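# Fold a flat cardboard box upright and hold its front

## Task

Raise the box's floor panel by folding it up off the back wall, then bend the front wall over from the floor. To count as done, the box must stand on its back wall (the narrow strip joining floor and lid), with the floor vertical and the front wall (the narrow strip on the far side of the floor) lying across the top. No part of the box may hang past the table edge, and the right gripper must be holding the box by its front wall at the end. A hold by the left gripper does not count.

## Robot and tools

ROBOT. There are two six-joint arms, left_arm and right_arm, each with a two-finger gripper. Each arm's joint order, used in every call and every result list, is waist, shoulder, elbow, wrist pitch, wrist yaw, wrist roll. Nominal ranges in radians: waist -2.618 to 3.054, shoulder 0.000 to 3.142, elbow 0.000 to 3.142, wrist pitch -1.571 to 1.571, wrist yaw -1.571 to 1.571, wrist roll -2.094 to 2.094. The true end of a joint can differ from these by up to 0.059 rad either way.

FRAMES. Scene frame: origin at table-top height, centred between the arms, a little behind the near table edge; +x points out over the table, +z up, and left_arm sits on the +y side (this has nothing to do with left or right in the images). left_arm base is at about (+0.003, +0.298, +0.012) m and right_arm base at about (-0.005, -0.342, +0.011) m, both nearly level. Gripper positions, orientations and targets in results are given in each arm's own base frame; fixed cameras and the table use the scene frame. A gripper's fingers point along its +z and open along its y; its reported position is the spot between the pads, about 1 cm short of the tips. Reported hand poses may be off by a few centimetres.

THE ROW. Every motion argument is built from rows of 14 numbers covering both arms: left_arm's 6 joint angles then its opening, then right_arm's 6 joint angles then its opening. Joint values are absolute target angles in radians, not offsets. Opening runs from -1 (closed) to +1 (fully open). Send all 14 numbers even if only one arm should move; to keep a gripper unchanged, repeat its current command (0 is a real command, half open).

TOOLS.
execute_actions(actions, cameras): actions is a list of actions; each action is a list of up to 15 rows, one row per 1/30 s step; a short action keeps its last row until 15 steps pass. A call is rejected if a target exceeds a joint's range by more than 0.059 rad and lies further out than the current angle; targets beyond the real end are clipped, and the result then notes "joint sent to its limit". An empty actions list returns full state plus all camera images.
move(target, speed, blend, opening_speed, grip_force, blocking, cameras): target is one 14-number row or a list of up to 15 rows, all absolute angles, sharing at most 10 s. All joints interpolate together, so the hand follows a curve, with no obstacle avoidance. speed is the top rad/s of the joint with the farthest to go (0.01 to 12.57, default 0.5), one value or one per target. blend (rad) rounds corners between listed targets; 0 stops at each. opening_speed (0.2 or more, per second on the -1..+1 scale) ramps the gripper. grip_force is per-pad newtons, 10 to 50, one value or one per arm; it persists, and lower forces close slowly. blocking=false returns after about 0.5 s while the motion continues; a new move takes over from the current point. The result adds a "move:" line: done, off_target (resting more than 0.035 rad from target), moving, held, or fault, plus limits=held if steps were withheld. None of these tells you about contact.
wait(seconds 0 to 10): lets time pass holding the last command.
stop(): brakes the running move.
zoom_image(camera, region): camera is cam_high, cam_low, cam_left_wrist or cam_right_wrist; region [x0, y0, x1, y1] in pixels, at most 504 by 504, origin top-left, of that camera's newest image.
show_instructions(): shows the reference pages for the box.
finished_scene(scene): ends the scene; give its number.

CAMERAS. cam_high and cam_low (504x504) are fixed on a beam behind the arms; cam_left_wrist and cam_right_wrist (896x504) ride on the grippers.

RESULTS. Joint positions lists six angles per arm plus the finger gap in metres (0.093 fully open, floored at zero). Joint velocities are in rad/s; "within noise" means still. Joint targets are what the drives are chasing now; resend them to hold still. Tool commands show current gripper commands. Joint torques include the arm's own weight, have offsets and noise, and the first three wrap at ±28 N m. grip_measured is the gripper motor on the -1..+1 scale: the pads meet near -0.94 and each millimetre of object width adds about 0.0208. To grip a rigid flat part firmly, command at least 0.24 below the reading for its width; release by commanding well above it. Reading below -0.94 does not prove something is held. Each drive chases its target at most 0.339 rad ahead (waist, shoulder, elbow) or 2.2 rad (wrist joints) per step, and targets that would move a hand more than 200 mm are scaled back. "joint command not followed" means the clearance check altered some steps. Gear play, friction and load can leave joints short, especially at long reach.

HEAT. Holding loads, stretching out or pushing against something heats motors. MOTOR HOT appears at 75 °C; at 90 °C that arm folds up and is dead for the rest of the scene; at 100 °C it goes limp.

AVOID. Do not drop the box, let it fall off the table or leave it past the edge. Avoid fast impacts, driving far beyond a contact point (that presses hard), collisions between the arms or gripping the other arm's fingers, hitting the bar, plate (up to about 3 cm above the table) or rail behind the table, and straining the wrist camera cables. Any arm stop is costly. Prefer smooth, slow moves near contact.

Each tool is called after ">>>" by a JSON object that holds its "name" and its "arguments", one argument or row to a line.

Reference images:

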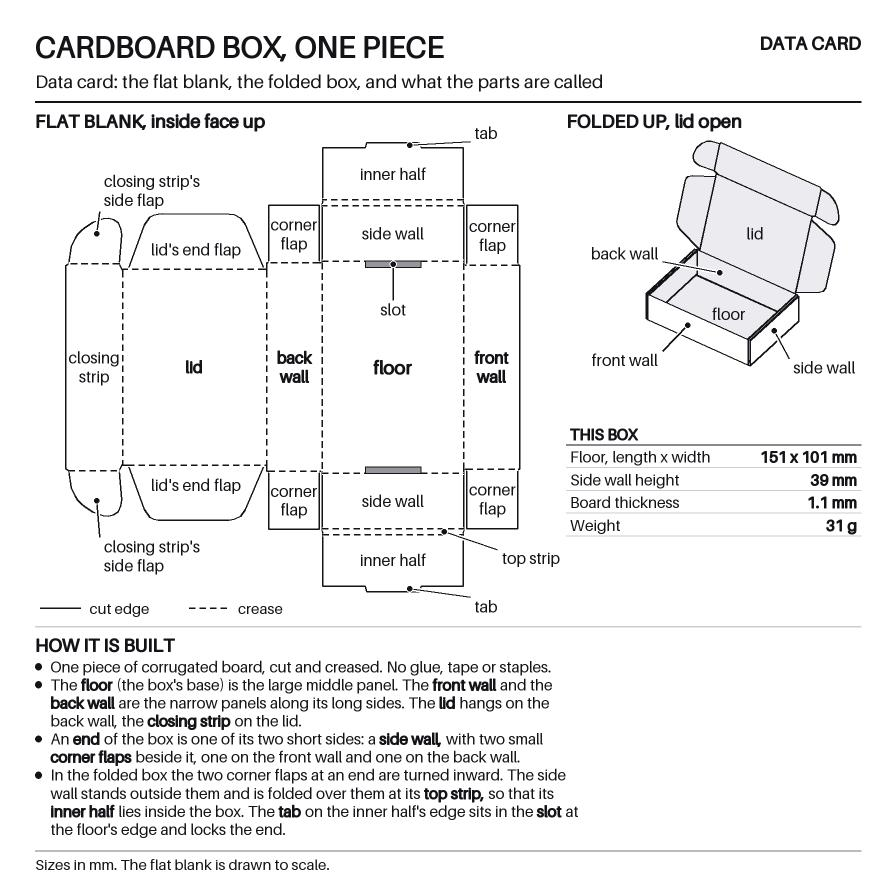

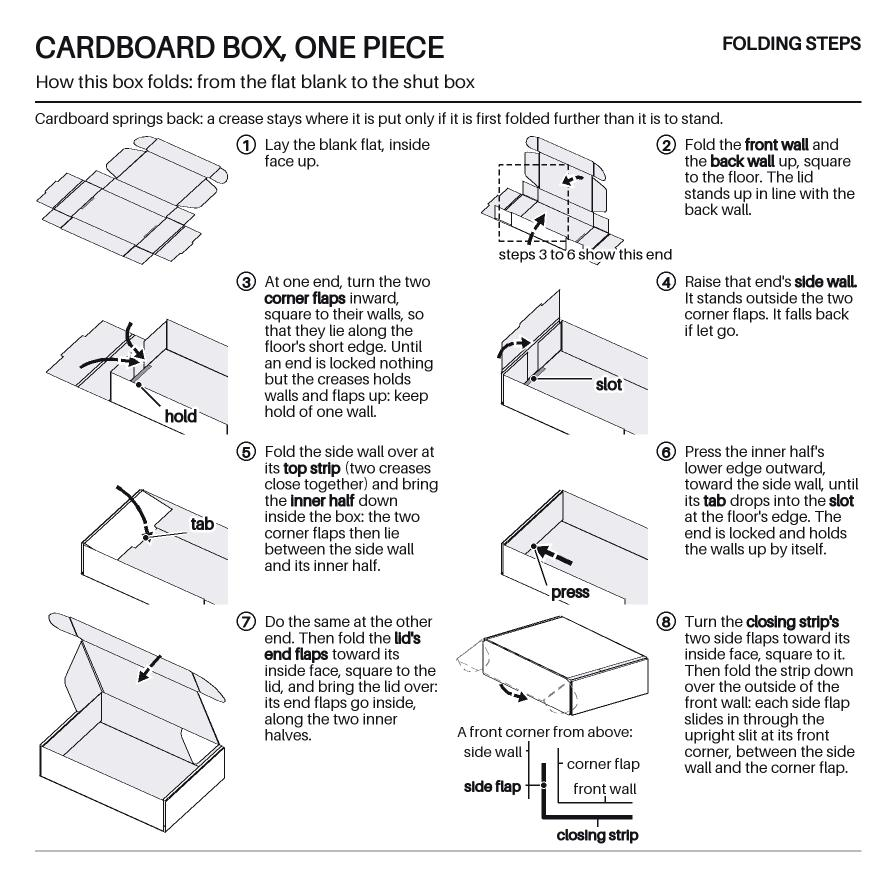

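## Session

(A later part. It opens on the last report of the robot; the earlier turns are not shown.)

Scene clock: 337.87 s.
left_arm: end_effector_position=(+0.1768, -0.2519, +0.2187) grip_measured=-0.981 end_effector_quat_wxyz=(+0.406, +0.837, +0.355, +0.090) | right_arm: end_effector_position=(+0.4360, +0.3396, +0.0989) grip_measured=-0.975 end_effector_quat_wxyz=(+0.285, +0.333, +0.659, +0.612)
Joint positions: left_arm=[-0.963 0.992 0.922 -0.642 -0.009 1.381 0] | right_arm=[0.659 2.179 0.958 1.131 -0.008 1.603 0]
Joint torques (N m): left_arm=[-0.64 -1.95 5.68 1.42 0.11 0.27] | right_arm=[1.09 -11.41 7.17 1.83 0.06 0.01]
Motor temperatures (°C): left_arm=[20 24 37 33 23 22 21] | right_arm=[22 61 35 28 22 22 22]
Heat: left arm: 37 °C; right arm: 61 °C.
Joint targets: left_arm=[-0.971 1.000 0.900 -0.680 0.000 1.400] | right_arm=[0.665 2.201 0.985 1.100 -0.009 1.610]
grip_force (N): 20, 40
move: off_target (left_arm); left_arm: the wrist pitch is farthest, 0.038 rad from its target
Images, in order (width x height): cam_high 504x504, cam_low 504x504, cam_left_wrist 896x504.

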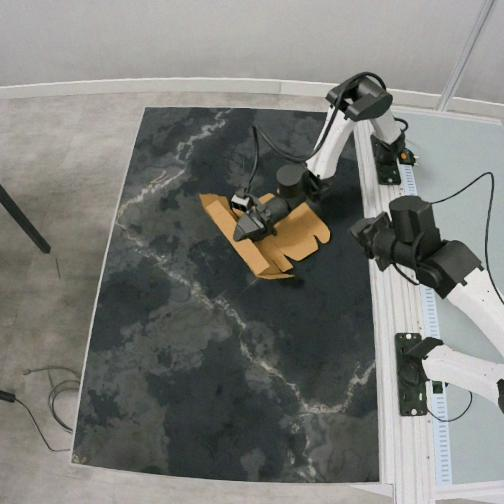

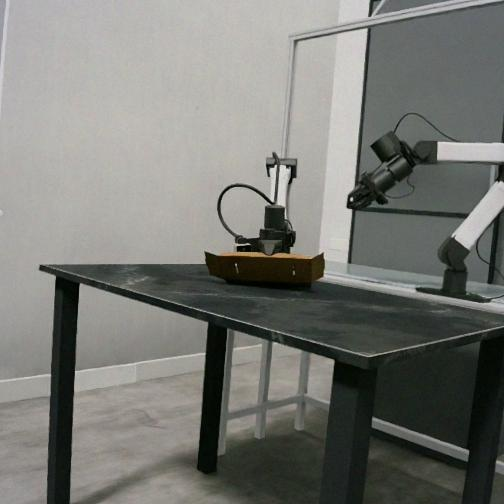

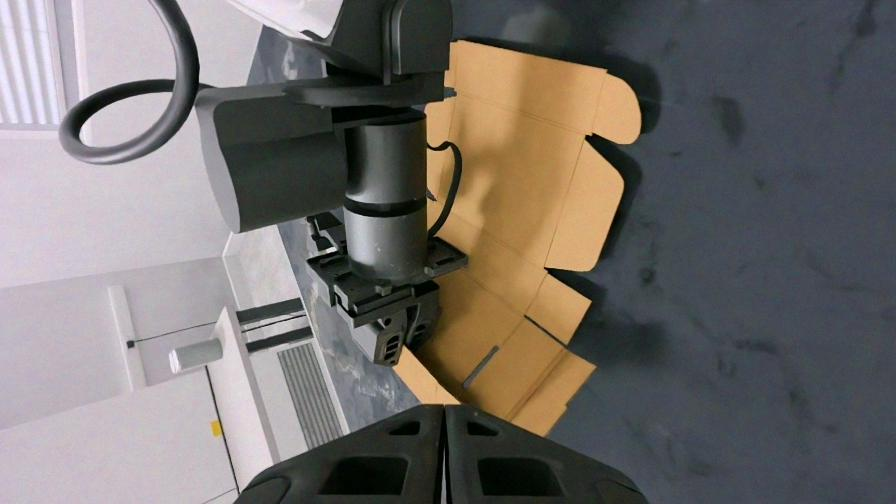

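>>> {"name": "move", "arguments": {
  "target": [-0.97, 1.74, 0.76, 0.29, 0, 1.57, -1.0, 0.665, 2.20, 0.985, 1.10, 0, 1.60, -1.0],
  "speed": 0.6,
  "cameras": ["cam_low", "cam_high", "cam_left_wrist"]
}}

>>> {"name": "zoom_image", "arguments": {
  "camera": "cam_high",
  "region": [200, 130, 400, 330]
}}

Scene clock: 343.17 s.
left_arm: end_effector_position=(+0.2493, -0.3562, +0.0481) grip_measured=-0.981 end_effector_quat_wxyz=(+0.396, +0.865, +0.282, +0.124) | right_arm: end_effector_position=(+0.4360, +0.3396, +0.0989) grip_measured=-0.975 end_effector_quat_wxyz=(+0.285, +0.333, +0.659, +0.612)
Joint positions: left_arm=[-0.963 1.733 0.77 0.248 -0.009 1.553 0] | right_arm=[0.659 2.179 0.958 1.131 -0.008 1.603 0]
Joint torques (N m): left_arm=[-0.69 -7.28 5.27 2.21 0.11 0.19] | right_arm=[1.09 -11.56 7.15 1.83 0.16 -0.09]
Motor temperatures (°C): left_arm=[20 25 37 33 23 22 21] | right_arm=[22 60 35 29 22 22 22]
Heat: left arm: 37 °C; right arm: 60 °C.
Joint targets: left_arm=[-0.970 1.740 0.759 0.291 0.000 1.570] | right_arm=[0.665 2.200 0.985 1.100 0.000 1.600]
grip_force (N): 20, 40
move: off_target (left_arm); left_arm: the wrist pitch is farthest, 0.042 rad from its target
Images, in order (width x height): cam_high 504x504, cam_low 504x504, cam_left_wrist 896x504.

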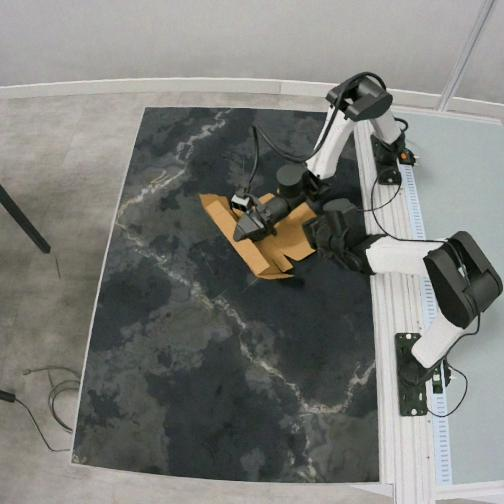

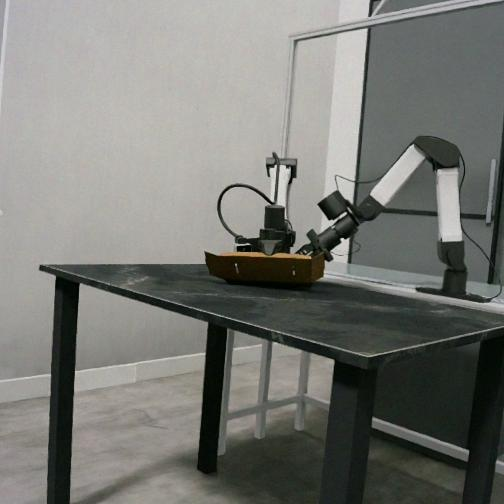

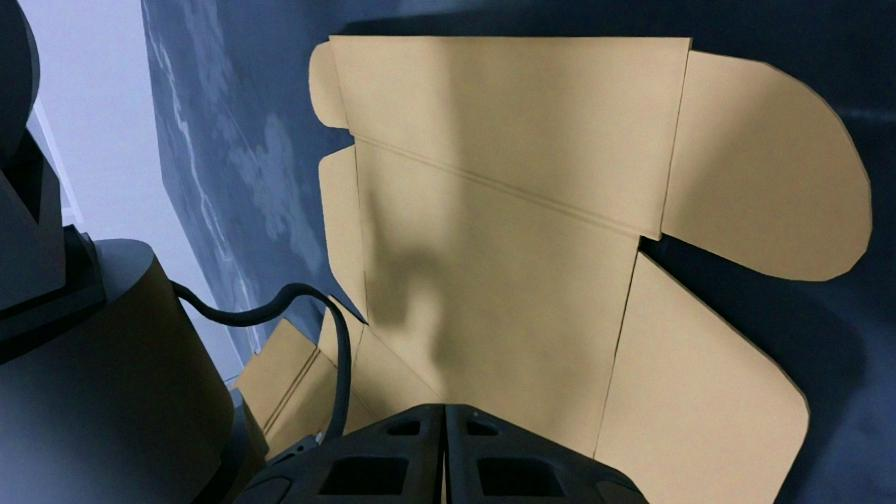

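Scaled by 2.520 from the camera's 504x504 image, which has a finer 720x720 frame.

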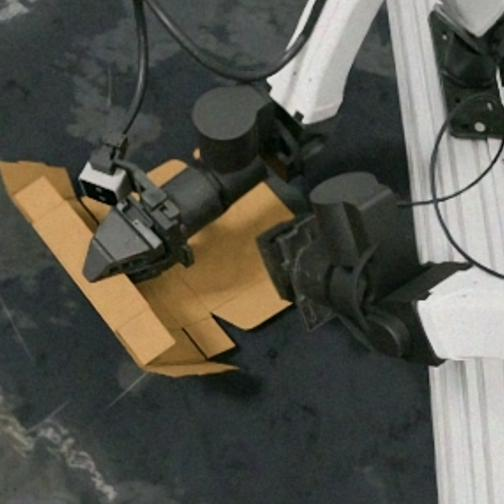

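>>> {"name": "move", "arguments": {
  "target": [
    [-0.962, 1.90, 0.70, 0.50, 0, 1.57, -1.0, 0.665, 2.20, 0.985, 1.10, 0, 1.60, -1.0],
    [-0.962, 2.0, 0.685, 0.565, 0, 1.57, -1.0, 0.665, 2.20, 0.985, 1.10, 0, 1.60, -1.0]
  ],
  "speed": [0.3, 0.12],
  "blend": [0.02, 0],
  "cameras": ["cam_low", "cam_high", "cam_left_wrist"]
}}

>>> {"name": "zoom_image", "arguments": {
  "camera": "cam_high",
  "region": [200, 130, 400, 330]
}}

Scene clock: 346.77 s.
left_arm: end_effector_position=(+0.2551, -0.3634, -0.0038) grip_measured=-0.981 end_effector_quat_wxyz=(+0.419, +0.855, +0.276, +0.133) | right_arm: end_effector_position=(+0.4420, +0.3315, +0.0966) grip_measured=-0.975 end_effector_quat_wxyz=(+0.304, +0.327, +0.665, +0.598)
Joint positions: left_arm=[-0.962 1.953 0.702 0.59 -0.009 1.559 0] | right_arm=[0.644 2.179 0.958 1.122 0.001 1.558 0]
Joint torques (N m): left_arm=[0.01 -4.41 3.59 1.59 0.1 0.17] | right_arm=[2.5 -11.56 7.15 1.94 0.15 0.23]
Motor temperatures (°C): left_arm=[20 25 36 33 23 22 21] | right_arm=[22 59 35 29 22 22 22]
Heat: left arm: 36 °C; right arm: 59 °C.
Joint targets: left_arm=[-0.960 2.000 0.685 0.565 0.000 1.570] | right_arm=[0.665 2.200 0.985 1.100 0.009 1.591]
grip_force (N): 20, 40
move: off_target (left_arm, right_arm); left_arm: the shoulder is farthest, 0.047 rad from its target; right_arm: the wrist roll is farthest, 0.042 rad from its target
Images, in order (width x height): cam_high 504x504, cam_low 504x504, cam_left_wrist 896x504.

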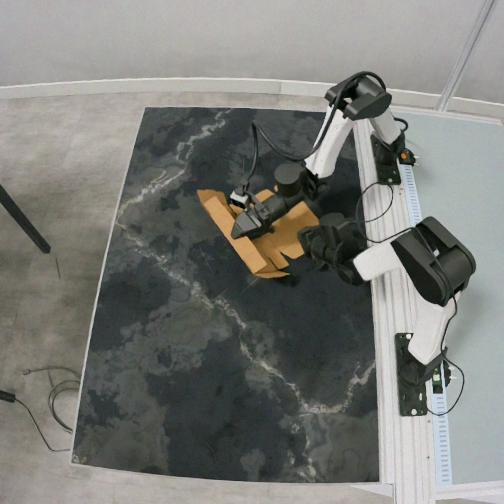

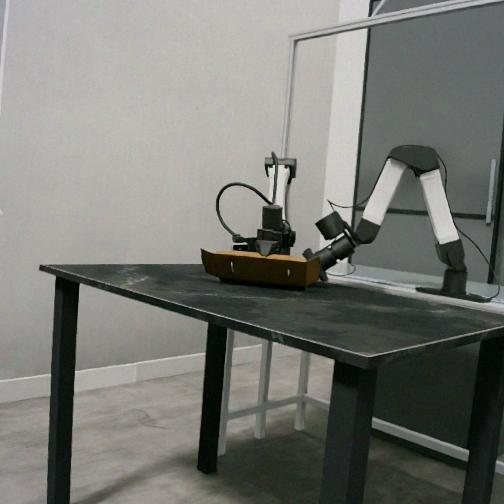

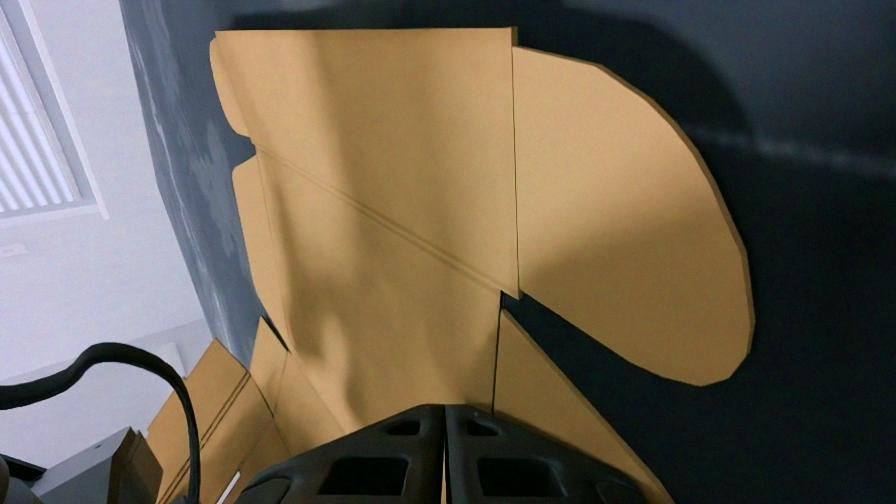

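Scaled by 2.520 from the camera's 504x504 image, which has a finer 720x720 frame.

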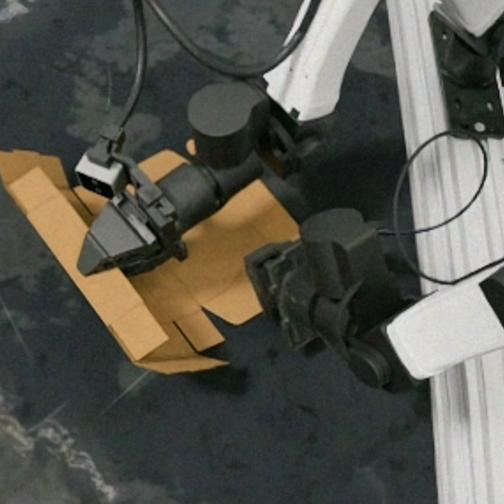

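>>> {"name": "move", "arguments": {
  "target": [
    [-0.962, 2.0, 0.685, 0.565, 0, 1.57, -1.0, 0.66, 2.04, 0.72, 1.25, 0, 1.60, -1.0],
    [-0.962, 2.0, 0.685, 0.565, 0, 1.57, -1.0, 0.66, 1.955, 0.455, 1.425, 0, 1.60, -1.0]
  ],
  "speed": [0.3, 0.25],
  "blend": [0.05, 0],
  "cameras": ["cam_low", "cam_high", "cam_left_wrist"]
}}

>>> {"name": "zoom_image", "arguments": {
  "camera": "cam_low",
  "region": [180, 160, 360, 310]
}}

>>> {"name": "zoom_image", "arguments": {
  "camera": "cam_high",
  "region": [200, 130, 400, 330]
}}

Scene clock: 351.53 s.
left_arm: end_effector_position=(+0.2550, -0.3662, -0.0025) grip_measured=-0.981 end_effector_quat_wxyz=(+0.426, +0.852, +0.273, +0.132) | right_arm: end_effector_position=(+0.3570, +0.2673, +0.1122) grip_measured=-0.975 end_effector_quat_wxyz=(+0.315, +0.320, +0.647, +0.616)
Joint positions: left_arm=[-0.963 1.959 0.702 0.61 -0.002 1.559 0] | right_arm=[0.645 1.946 0.487 1.416 0.007 1.558 0]
Joint torques (N m): left_arm=[-0.12 -5.04 3.58 1.43 0.11 0.18] | right_arm=[1.91 -8.98 1.32 2.26 0.01 0.31]
Motor temperatures (°C): left_arm=[20 25 36 33 23 22 21] | right_arm=[22 59 35 29 22 22 22]
Heat: left arm: 36 °C; right arm: 59 °C.
Joint targets: left_arm=[-0.964 1.999 0.685 0.566 0.005 1.570] | right_arm=[0.660 1.954 0.454 1.424 0.001 1.599]
grip_force (N): 20, 40
move: off_target (left_arm, right_arm); left_arm: the wrist pitch is farthest, 0.045 rad from its target; right_arm: the wrist roll is farthest, 0.042 rad from its target
Images, in order (width x height): cam_high 504x504, cam_low 504x504, cam_left_wrist 896x504.

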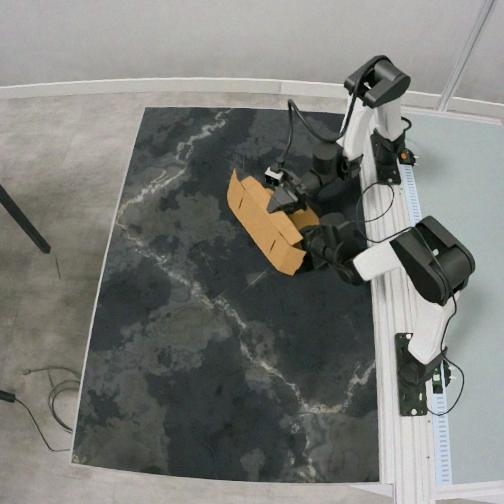

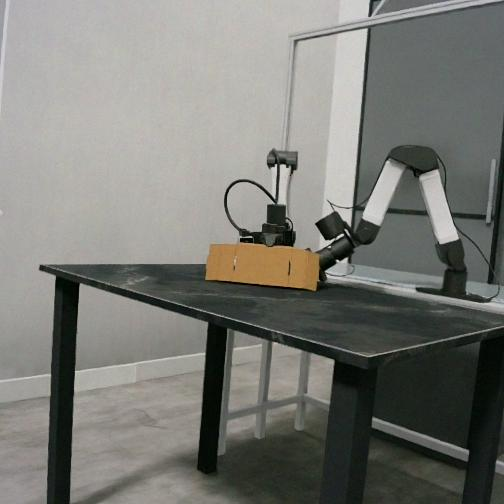

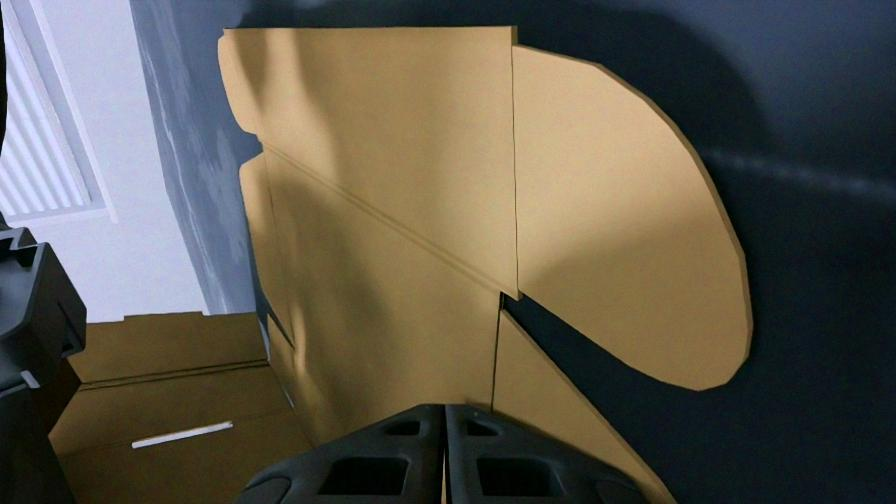

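Scaled by 2.800 from the camera's 504x504 image, which has a finer 720x720 frame.

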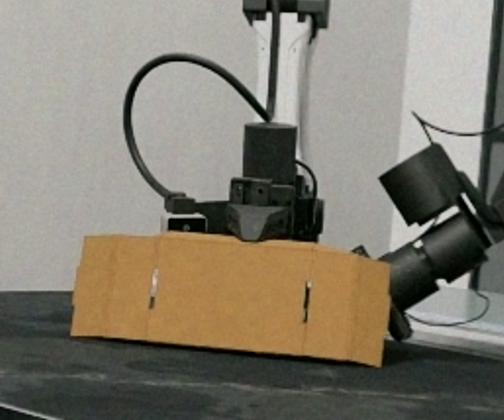

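Scaled by 2.520 from the camera's 504x504 image, which has a finer 720x720 frame.

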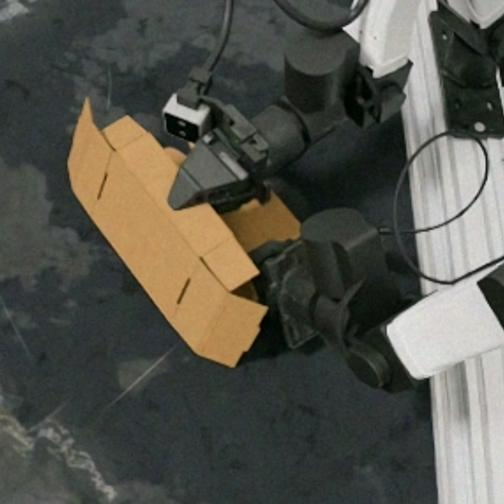

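>>> {"name": "move", "arguments": {
  "target": [-0.962, 2.0, 0.685, 0.565, 0, 1.57, -1.0, 0.66, 1.955, 0.42, 1.45, 0, 1.60, -1.0],
  "speed": 0.15,
  "cameras": ["cam_low", "cam_high", "cam_left_wrist", "cam_right_wrist"]
}}

>>> {"name": "zoom_image", "arguments": {
  "camera": "cam_low",
  "region": [180, 160, 360, 310]
}}

>>> {"name": "zoom_image", "arguments": {
  "camera": "cam_high",
  "region": [200, 130, 400, 330]
}}

Scene clock: 354.00 s.
left_arm: end_effector_position=(+0.2549, -0.3663, -0.0033) grip_measured=-0.981 end_effector_quat_wxyz=(+0.425, +0.853, +0.270, +0.135) | right_arm: end_effector_position=(+0.3507, +0.2625, +0.1055) grip_measured=-0.975 end_effector_quat_wxyz=(+0.311, +0.324, +0.653, +0.610)
Joint positions: left_arm=[-0.965 1.962 0.702 0.613 -0.006 1.567 0] | right_arm=[0.645 1.941 0.455 1.424 0.007 1.561 0]
Joint torques (N m): left_arm=[0.13 -5.08 3.54 1.4 0.03 0.08] | right_arm=[1.83 -8.27 1.06 2.47 -0.01 0.3]
Motor temperatures (°C): left_arm=[20 25 36 33 23 22 21] | right_arm=[22 59 34 30 22 22 22]
Heat: left arm: 36 °C; right arm: 59 °C.
Joint targets: left_arm=[-0.962 2.001 0.685 0.565 -0.003 1.570] | right_arm=[0.659 1.954 0.421 1.451 -0.001 1.601]
grip_force (N): 20, 40
move: off_target (left_arm, right_arm); left_arm: the wrist pitch is farthest, 0.048 rad from its target; right_arm: the wrist roll is farthest, 0.039 rad from its target

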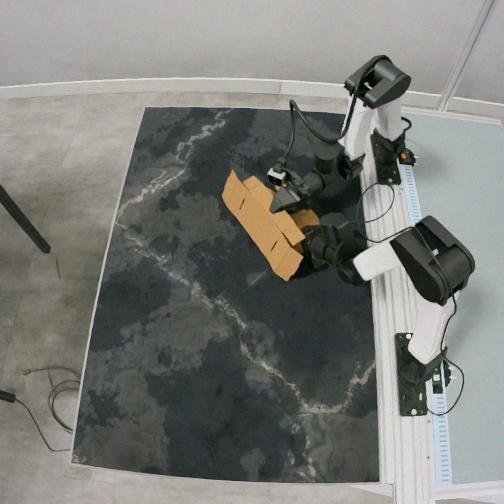

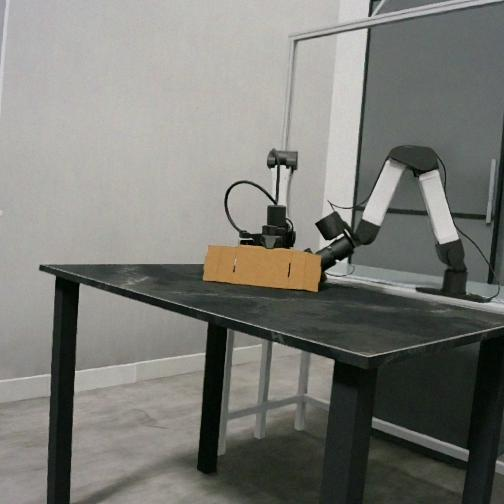

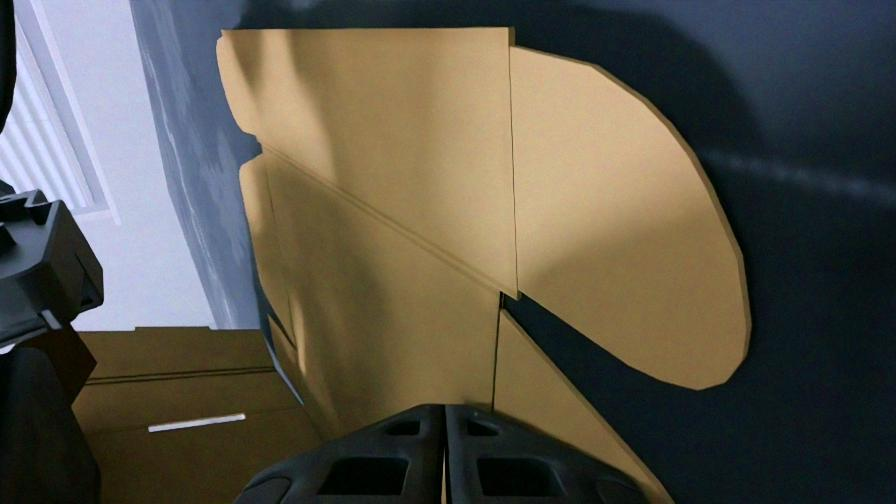

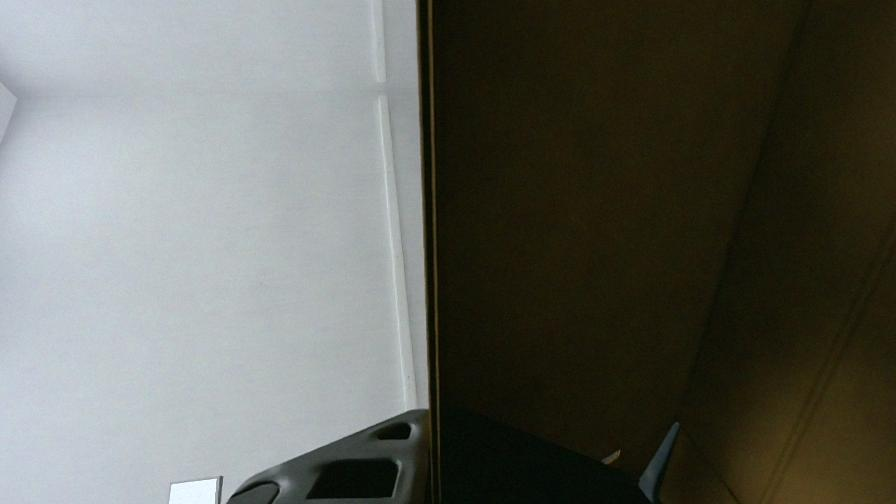

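Scaled by 2.800 from the camera's 504x504 image, which has a finer 720x720 frame.

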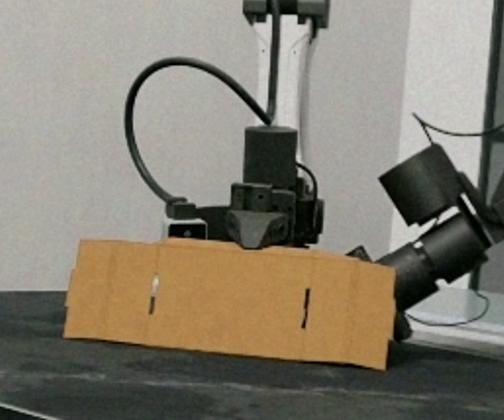

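Scaled by 2.520 from the camera's 504x504 image, which has a finer 720x720 frame.

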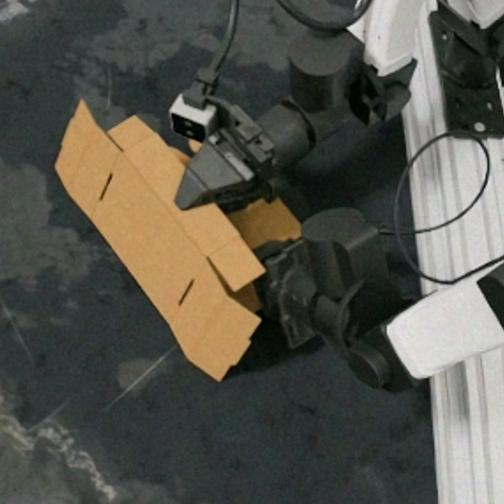

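>>> {"name": "move", "arguments": {
  "target": [-0.962, 2.04, 0.685, 0.565, 0, 1.57, -1.0, 0.655, 1.985, 0.36, 1.525, 0, 1.60, -1.0],
  "speed": 0.15,
  "cameras": ["cam_low", "cam_high", "cam_left_wrist"]
}}

>>> {"name": "zoom_image", "arguments": {
  "camera": "cam_low",
  "region": [180, 160, 360, 310]
}}

>>> {"name": "zoom_image", "arguments": {
  "camera": "cam_high",
  "region": [200, 130, 400, 330]
}}

Scene clock: 359.17 s.
left_arm: end_effector_position=(+0.2559, -0.3697, -0.0029) grip_measured=-0.981 end_effector_quat_wxyz=(+0.432, +0.852, +0.259, +0.141) | right_arm: end_effector_position=(+0.3451, +0.2550, +0.1016) grip_measured=-0.975 end_effector_quat_wxyz=(+0.315, +0.329, +0.652, +0.606)
Joint positions: left_arm=[-0.968 1.977 0.702 0.648 -0.007 1.587 0] | right_arm=[0.644 1.941 0.418 1.456 0.02 1.561 0]
Joint torques (N m): left_arm=[0.39 -3.29 3.47 1.08 0.07 -0.16] | right_arm=[1.7 -4.94 -0.16 2.95 -0.12 0.29]
Motor temperatures (°C): left_arm=[20 25 35 33 23 22 21] | right_arm=[22 57 34 31 22 22 22]
Heat: left arm: 35 °C; right arm: 57 °C.
Joint targets: left_arm=[-0.962 2.038 0.685 0.565 -0.002 1.570] | right_arm=[0.656 1.985 0.371 1.525 0.001 1.600]
grip_force (N): 20, 40
move: off_target (left_arm, right_arm); left_arm: the wrist pitch is farthest, 0.083 rad from its target; right_arm: the wrist pitch is farthest, 0.069 rad from its target
Images, in order (width x height): cam_high 504x504, cam_low 504x504, cam_left_wrist 896x504.

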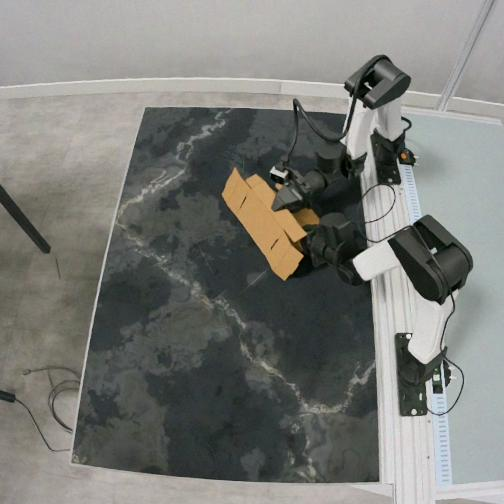

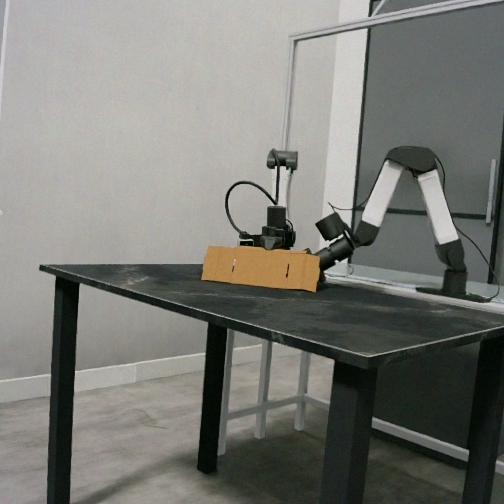

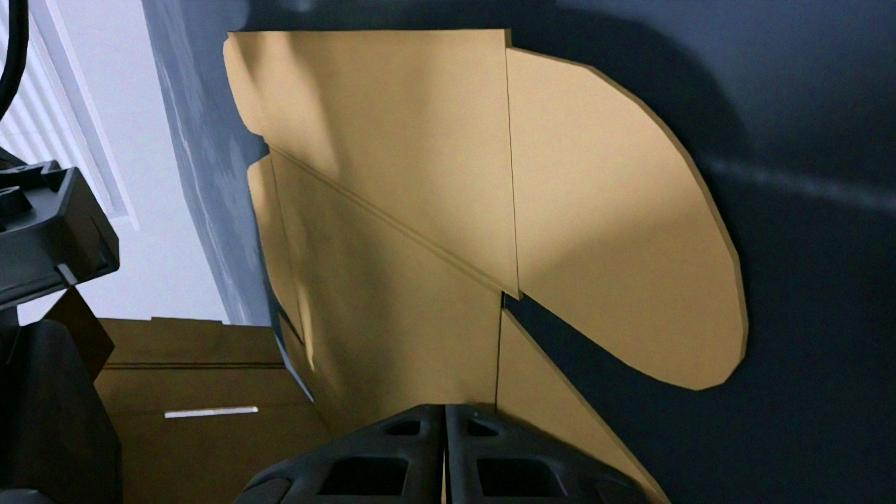

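Scaled by 2.800 from the camera's 504x504 image, which has a finer 720x720 frame.

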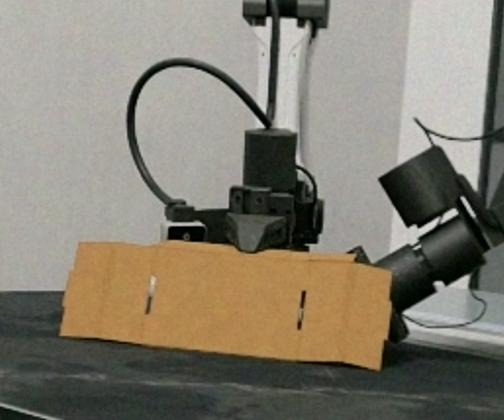

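Scaled by 2.520 from the camera's 504x504 image, which has a finer 720x720 frame.

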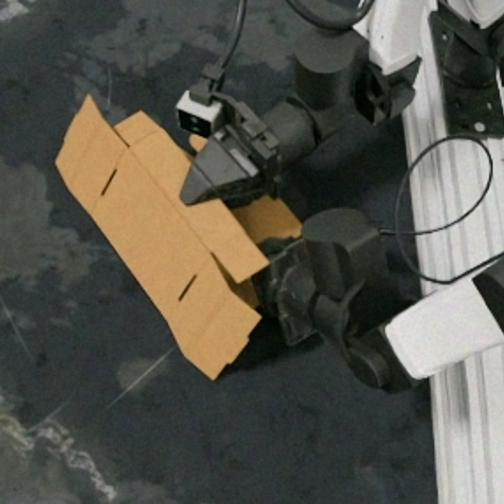

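>>> {"name": "move", "arguments": {
  "target": [-0.962, 2.03, 0.685, 0.565, 0, 1.57, -1.0, 0.65, 2.025, 0.34, 1.535, 0, 1.60, -1.0],
  "speed": 0.15,
  "cameras": ["cam_low", "cam_high", "cam_left_wrist"]
}}

>>> {"name": "zoom_image", "arguments": {
  "camera": "cam_low",
  "region": [180, 160, 360, 310]
}}

>>> {"name": "zoom_image", "arguments": {
  "camera": "cam_high",
  "region": [200, 130, 400, 330]
}}

Scene clock: 361.37 s.
left_arm: end_effector_position=(+0.2553, -0.3701, -0.0033) grip_measured=-0.981 end_effector_quat_wxyz=(+0.432, +0.854, +0.254, +0.143) | right_arm: end_effector_position=(+0.3442, +0.2531, +0.0998) grip_measured=-0.975 end_effector_quat_wxyz=(+0.316, +0.330, +0.651, +0.606)
Joint positions: left_arm=[-0.97 1.979 0.702 0.65 -0.007 1.597 0] | right_arm=[0.642 1.949 0.411 1.471 0.021 1.561 0]
Joint torques (N m): left_arm=[0.44 -4.03 3.49 1.06 0.11 -0.25] | right_arm=[1.16 -1.63 -2.04 2.88 -0.14 0.29]
Motor temperatures (°C): left_arm=[20 25 35 33 23 22 21] | right_arm=[22 56 34 32 22 22 22]
Heat: left arm: 35 °C; right arm: 56 °C.
Joint targets: left_arm=[-0.963 2.031 0.685 0.565 0.000 1.570] | right_arm=[0.649 2.025 0.340 1.534 0.000 1.600]
grip_force (N): 20, 40
move: off_target (left_arm, right_arm); left_arm: the wrist pitch is farthest, 0.085 rad from its target; right_arm: the shoulder is farthest, 0.076 rad from its target
Images, in order (width x height): cam_high 504x504, cam_low 504x504, cam_left_wrist 896x504.

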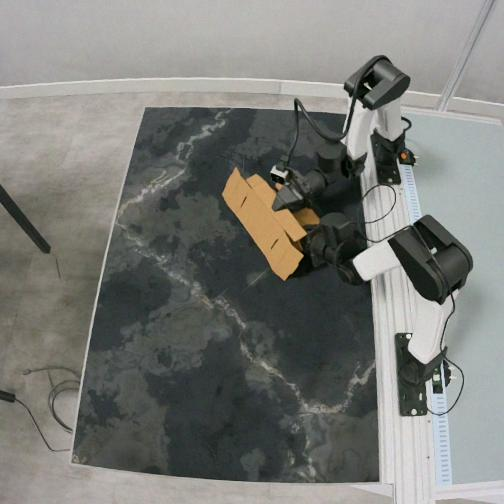

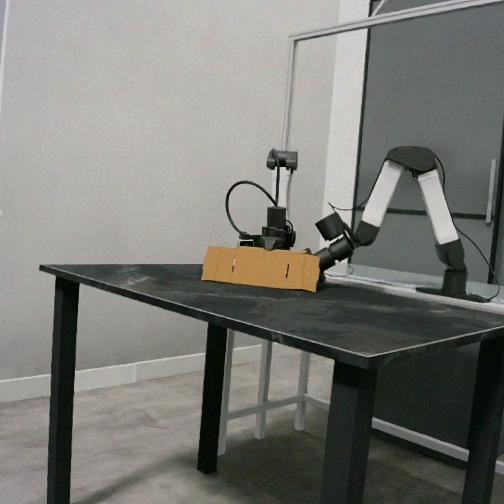

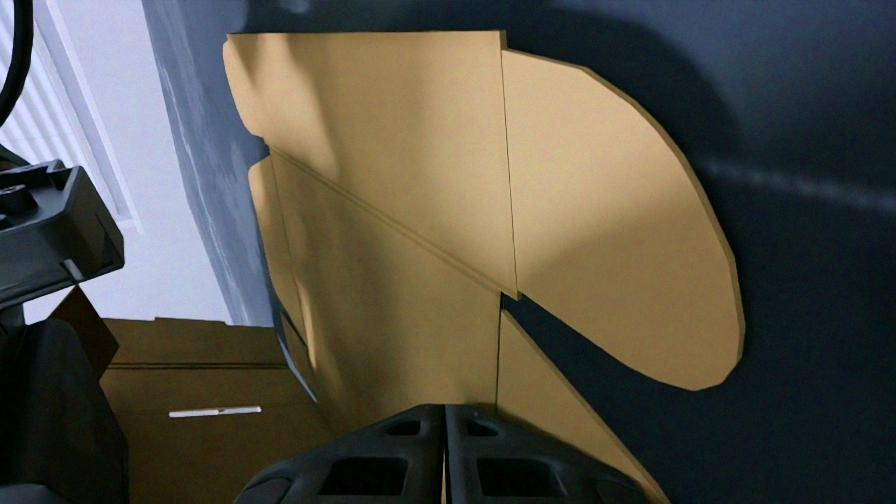

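Scaled by 2.800 from the camera's 504x504 image, which has a finer 720x720 frame.

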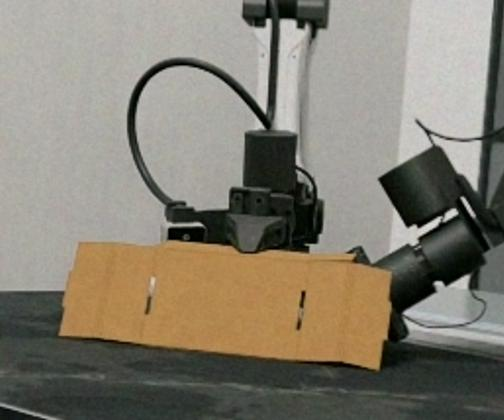

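Scaled by 2.520 from the camera's 504x504 image, which has a finer 720x720 frame.

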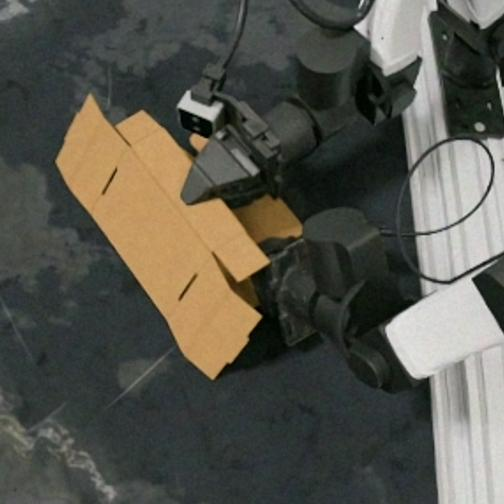

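>>> {"name": "move", "arguments": {
  "target": [-0.962, 2.03, 0.685, 0.565, 0, 1.57, -1.0, 0.65, 2.0, 0.275, 1.57, 0, 1.60, -1.0],
  "speed": 0.15,
  "cameras": ["cam_low", "cam_high"]
}}

>>> {"name": "zoom_image", "arguments": {
  "camera": "cam_high",
  "region": [200, 130, 400, 330]
}}

Scene clock: 365.90 s.
left_arm: end_effector_position=(+0.2578, -0.3703, -0.0019) grip_measured=-0.981 end_effector_quat_wxyz=(+0.438, +0.847, +0.267, +0.141) | right_arm: end_effector_position=(+0.3219, +0.2357, +0.0750) grip_measured=-0.975 end_effector_quat_wxyz=(+0.299, +0.347, +0.675, +0.578)
Joint positions: left_arm=[-0.966 1.982 0.702 0.664 -0.01 1.57 0] | right_arm=[0.641 1.937 0.305 1.479 0.021 1.572 0]
Joint torques (N m): left_arm=[0.55 -4.57 3.52 0.95 0.1 -0.06] | right_arm=[1.43 -2.17 -0.1 2.98 -0.14 0.19]
Motor temperatures (°C): left_arm=[20 25 35 32 23 22 21] | right_arm=[22 55 33 34 22 22 22]
Heat: left arm: 35 °C; right arm: 55 °C.
Joint targets: left_arm=[-0.958 2.029 0.685 0.566 -0.001 1.561] | right_arm=[0.650 2.000 0.265 1.551 0.000 1.600]
joint sent to its limit (right arm) — the wrist pitch, upper limit.
grip_force (N): 20, 40
move: off_target (left_arm, right_arm); left_arm: the wrist pitch is farthest, 0.099 rad from its target; right_arm: the wrist pitch is farthest, 0.091 rad from its target
Images, in order (width x height): cam_high 504x504, cam_low 504x504.

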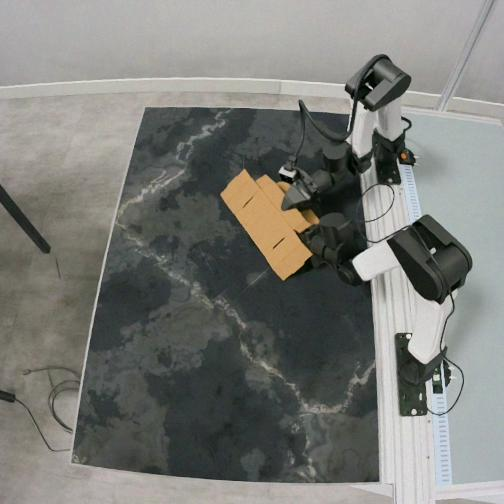

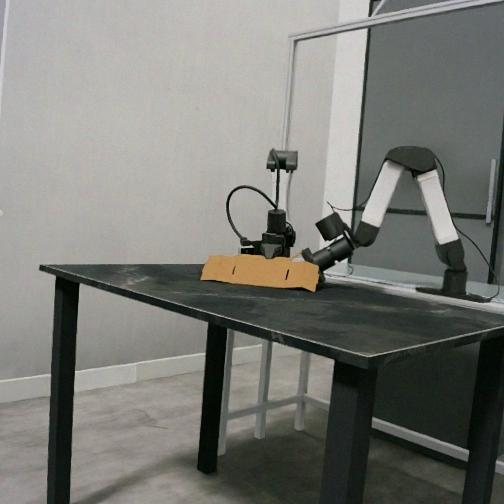

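Scaled by 2.520 from the camera's 504x504 image, which has a finer 720x720 frame.

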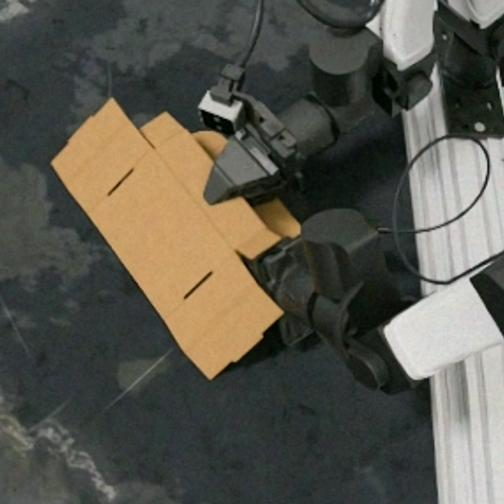

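>>> {"name": "move", "arguments": {
  "target": [
    [-0.962, 2.03, 0.685, 0.565, 0, 1.57, -1.0, 0.65, 1.93, 0.50, 1.36, 0, 1.60, -1.0],
    [-0.962, 2.03, 0.685, 0.565, 0, 1.57, -1.0, 0.65, 2.025, 0.68, 1.26, 0, 1.60, -1.0],
    [-0.962, 2.03, 0.685, 0.565, 0, 1.57, -1.0, 0.65, 2.21, 0.93, 1.20, 0, 1.60, -1.0]
  ],
  "speed": [0.2, 0.2, 0.25],
  "blend": [0.03, 0.03, 0],
  "cameras": ["cam_low", "cam_high", "cam_left_wrist"]
}}

>>> {"name": "zoom_image", "arguments": {
  "camera": "cam_low",
  "region": [180, 160, 360, 310]
}}

>>> {"name": "zoom_image", "arguments": {
  "camera": "cam_high",
  "region": [200, 130, 400, 330]
}}

Scene clock: 375.67 s.
left_arm: end_effector_position=(+0.2605, -0.3686, -0.0030) grip_measured=-0.981 end_effector_quat_wxyz=(+0.437, +0.847, +0.267, +0.143) | right_arm: end_effector_position=(+0.4400, +0.3141, +0.0953) grip_measured=-0.975 end_effector_quat_wxyz=(+0.321, +0.335, +0.648, +0.604)
Joint positions: left_arm=[-0.959 1.986 0.702 0.668 -0.009 1.576 0] | right_arm=[0.627 2.185 0.9 1.22 0.023 1.561 0]
Joint torques (N m): left_arm=[0.25 -4.83 3.36 0.89 0.08 0.08] | right_arm=[2.73 -10.71 7.01 1.96 -0.17 0.29]
Heat: left arm: 34 °C; right arm: 53 °C.
Joint targets: left_arm=[-0.954 2.031 0.685 0.564 0.000 1.579] | right_arm=[0.650 2.211 0.929 1.200 0.000 1.600]
grip_force (N): 20, 40
move: off_target (left_arm, right_arm); left_arm: the wrist pitch is farthest, 0.103 rad from its target; right_arm: the wrist roll is farthest, 0.039 rad from its target
Images, in order (width x height): cam_high 504x504, cam_low 504x504, cam_left_wrist 896x504.

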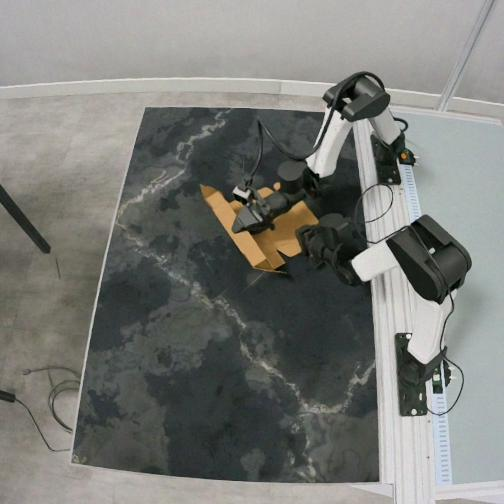

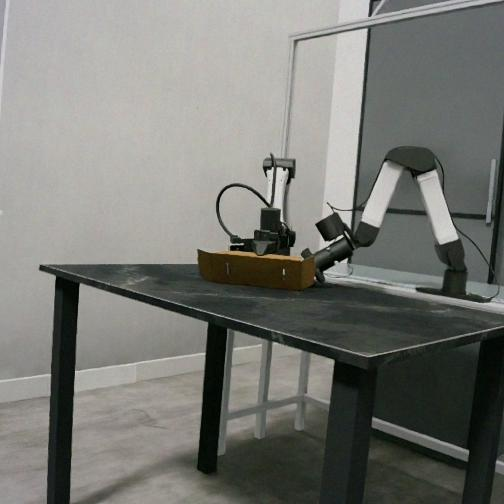

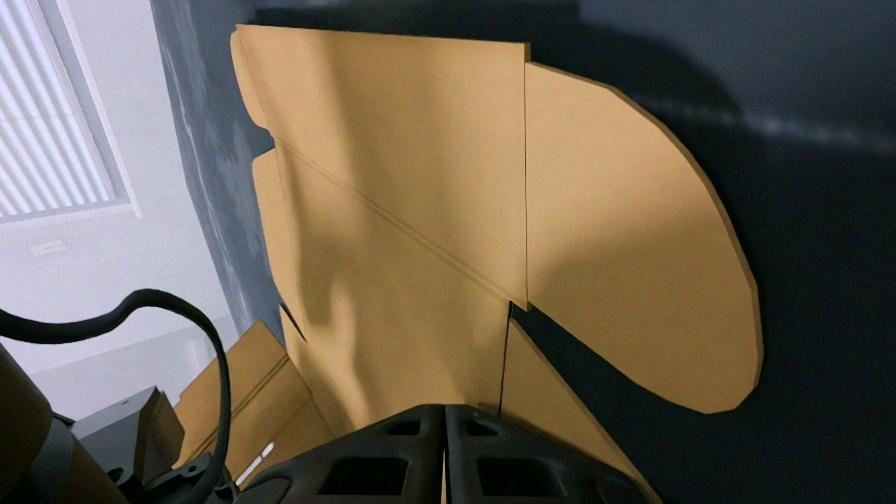

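Scaled by 2.800 from the camera's 504x504 image, which has a finer 720x720 frame.

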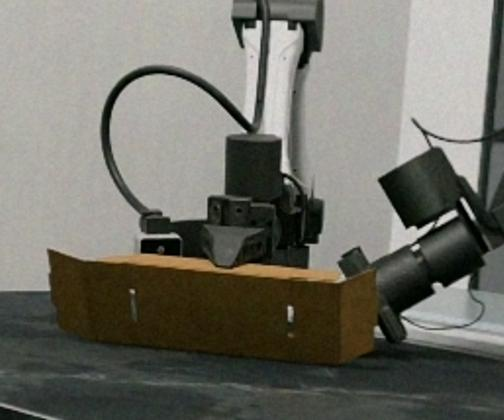

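Scaled by 2.520 from the camera's 504x504 image, which has a finer 720x720 frame.

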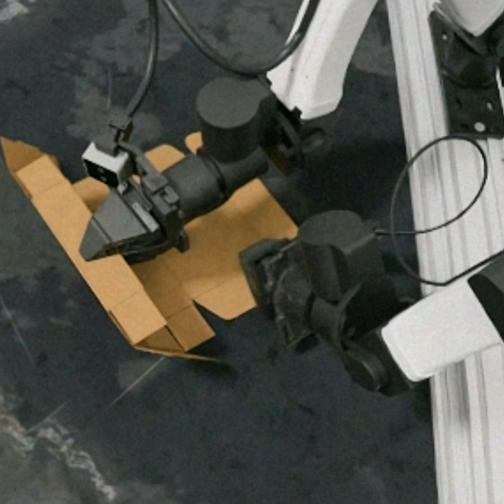

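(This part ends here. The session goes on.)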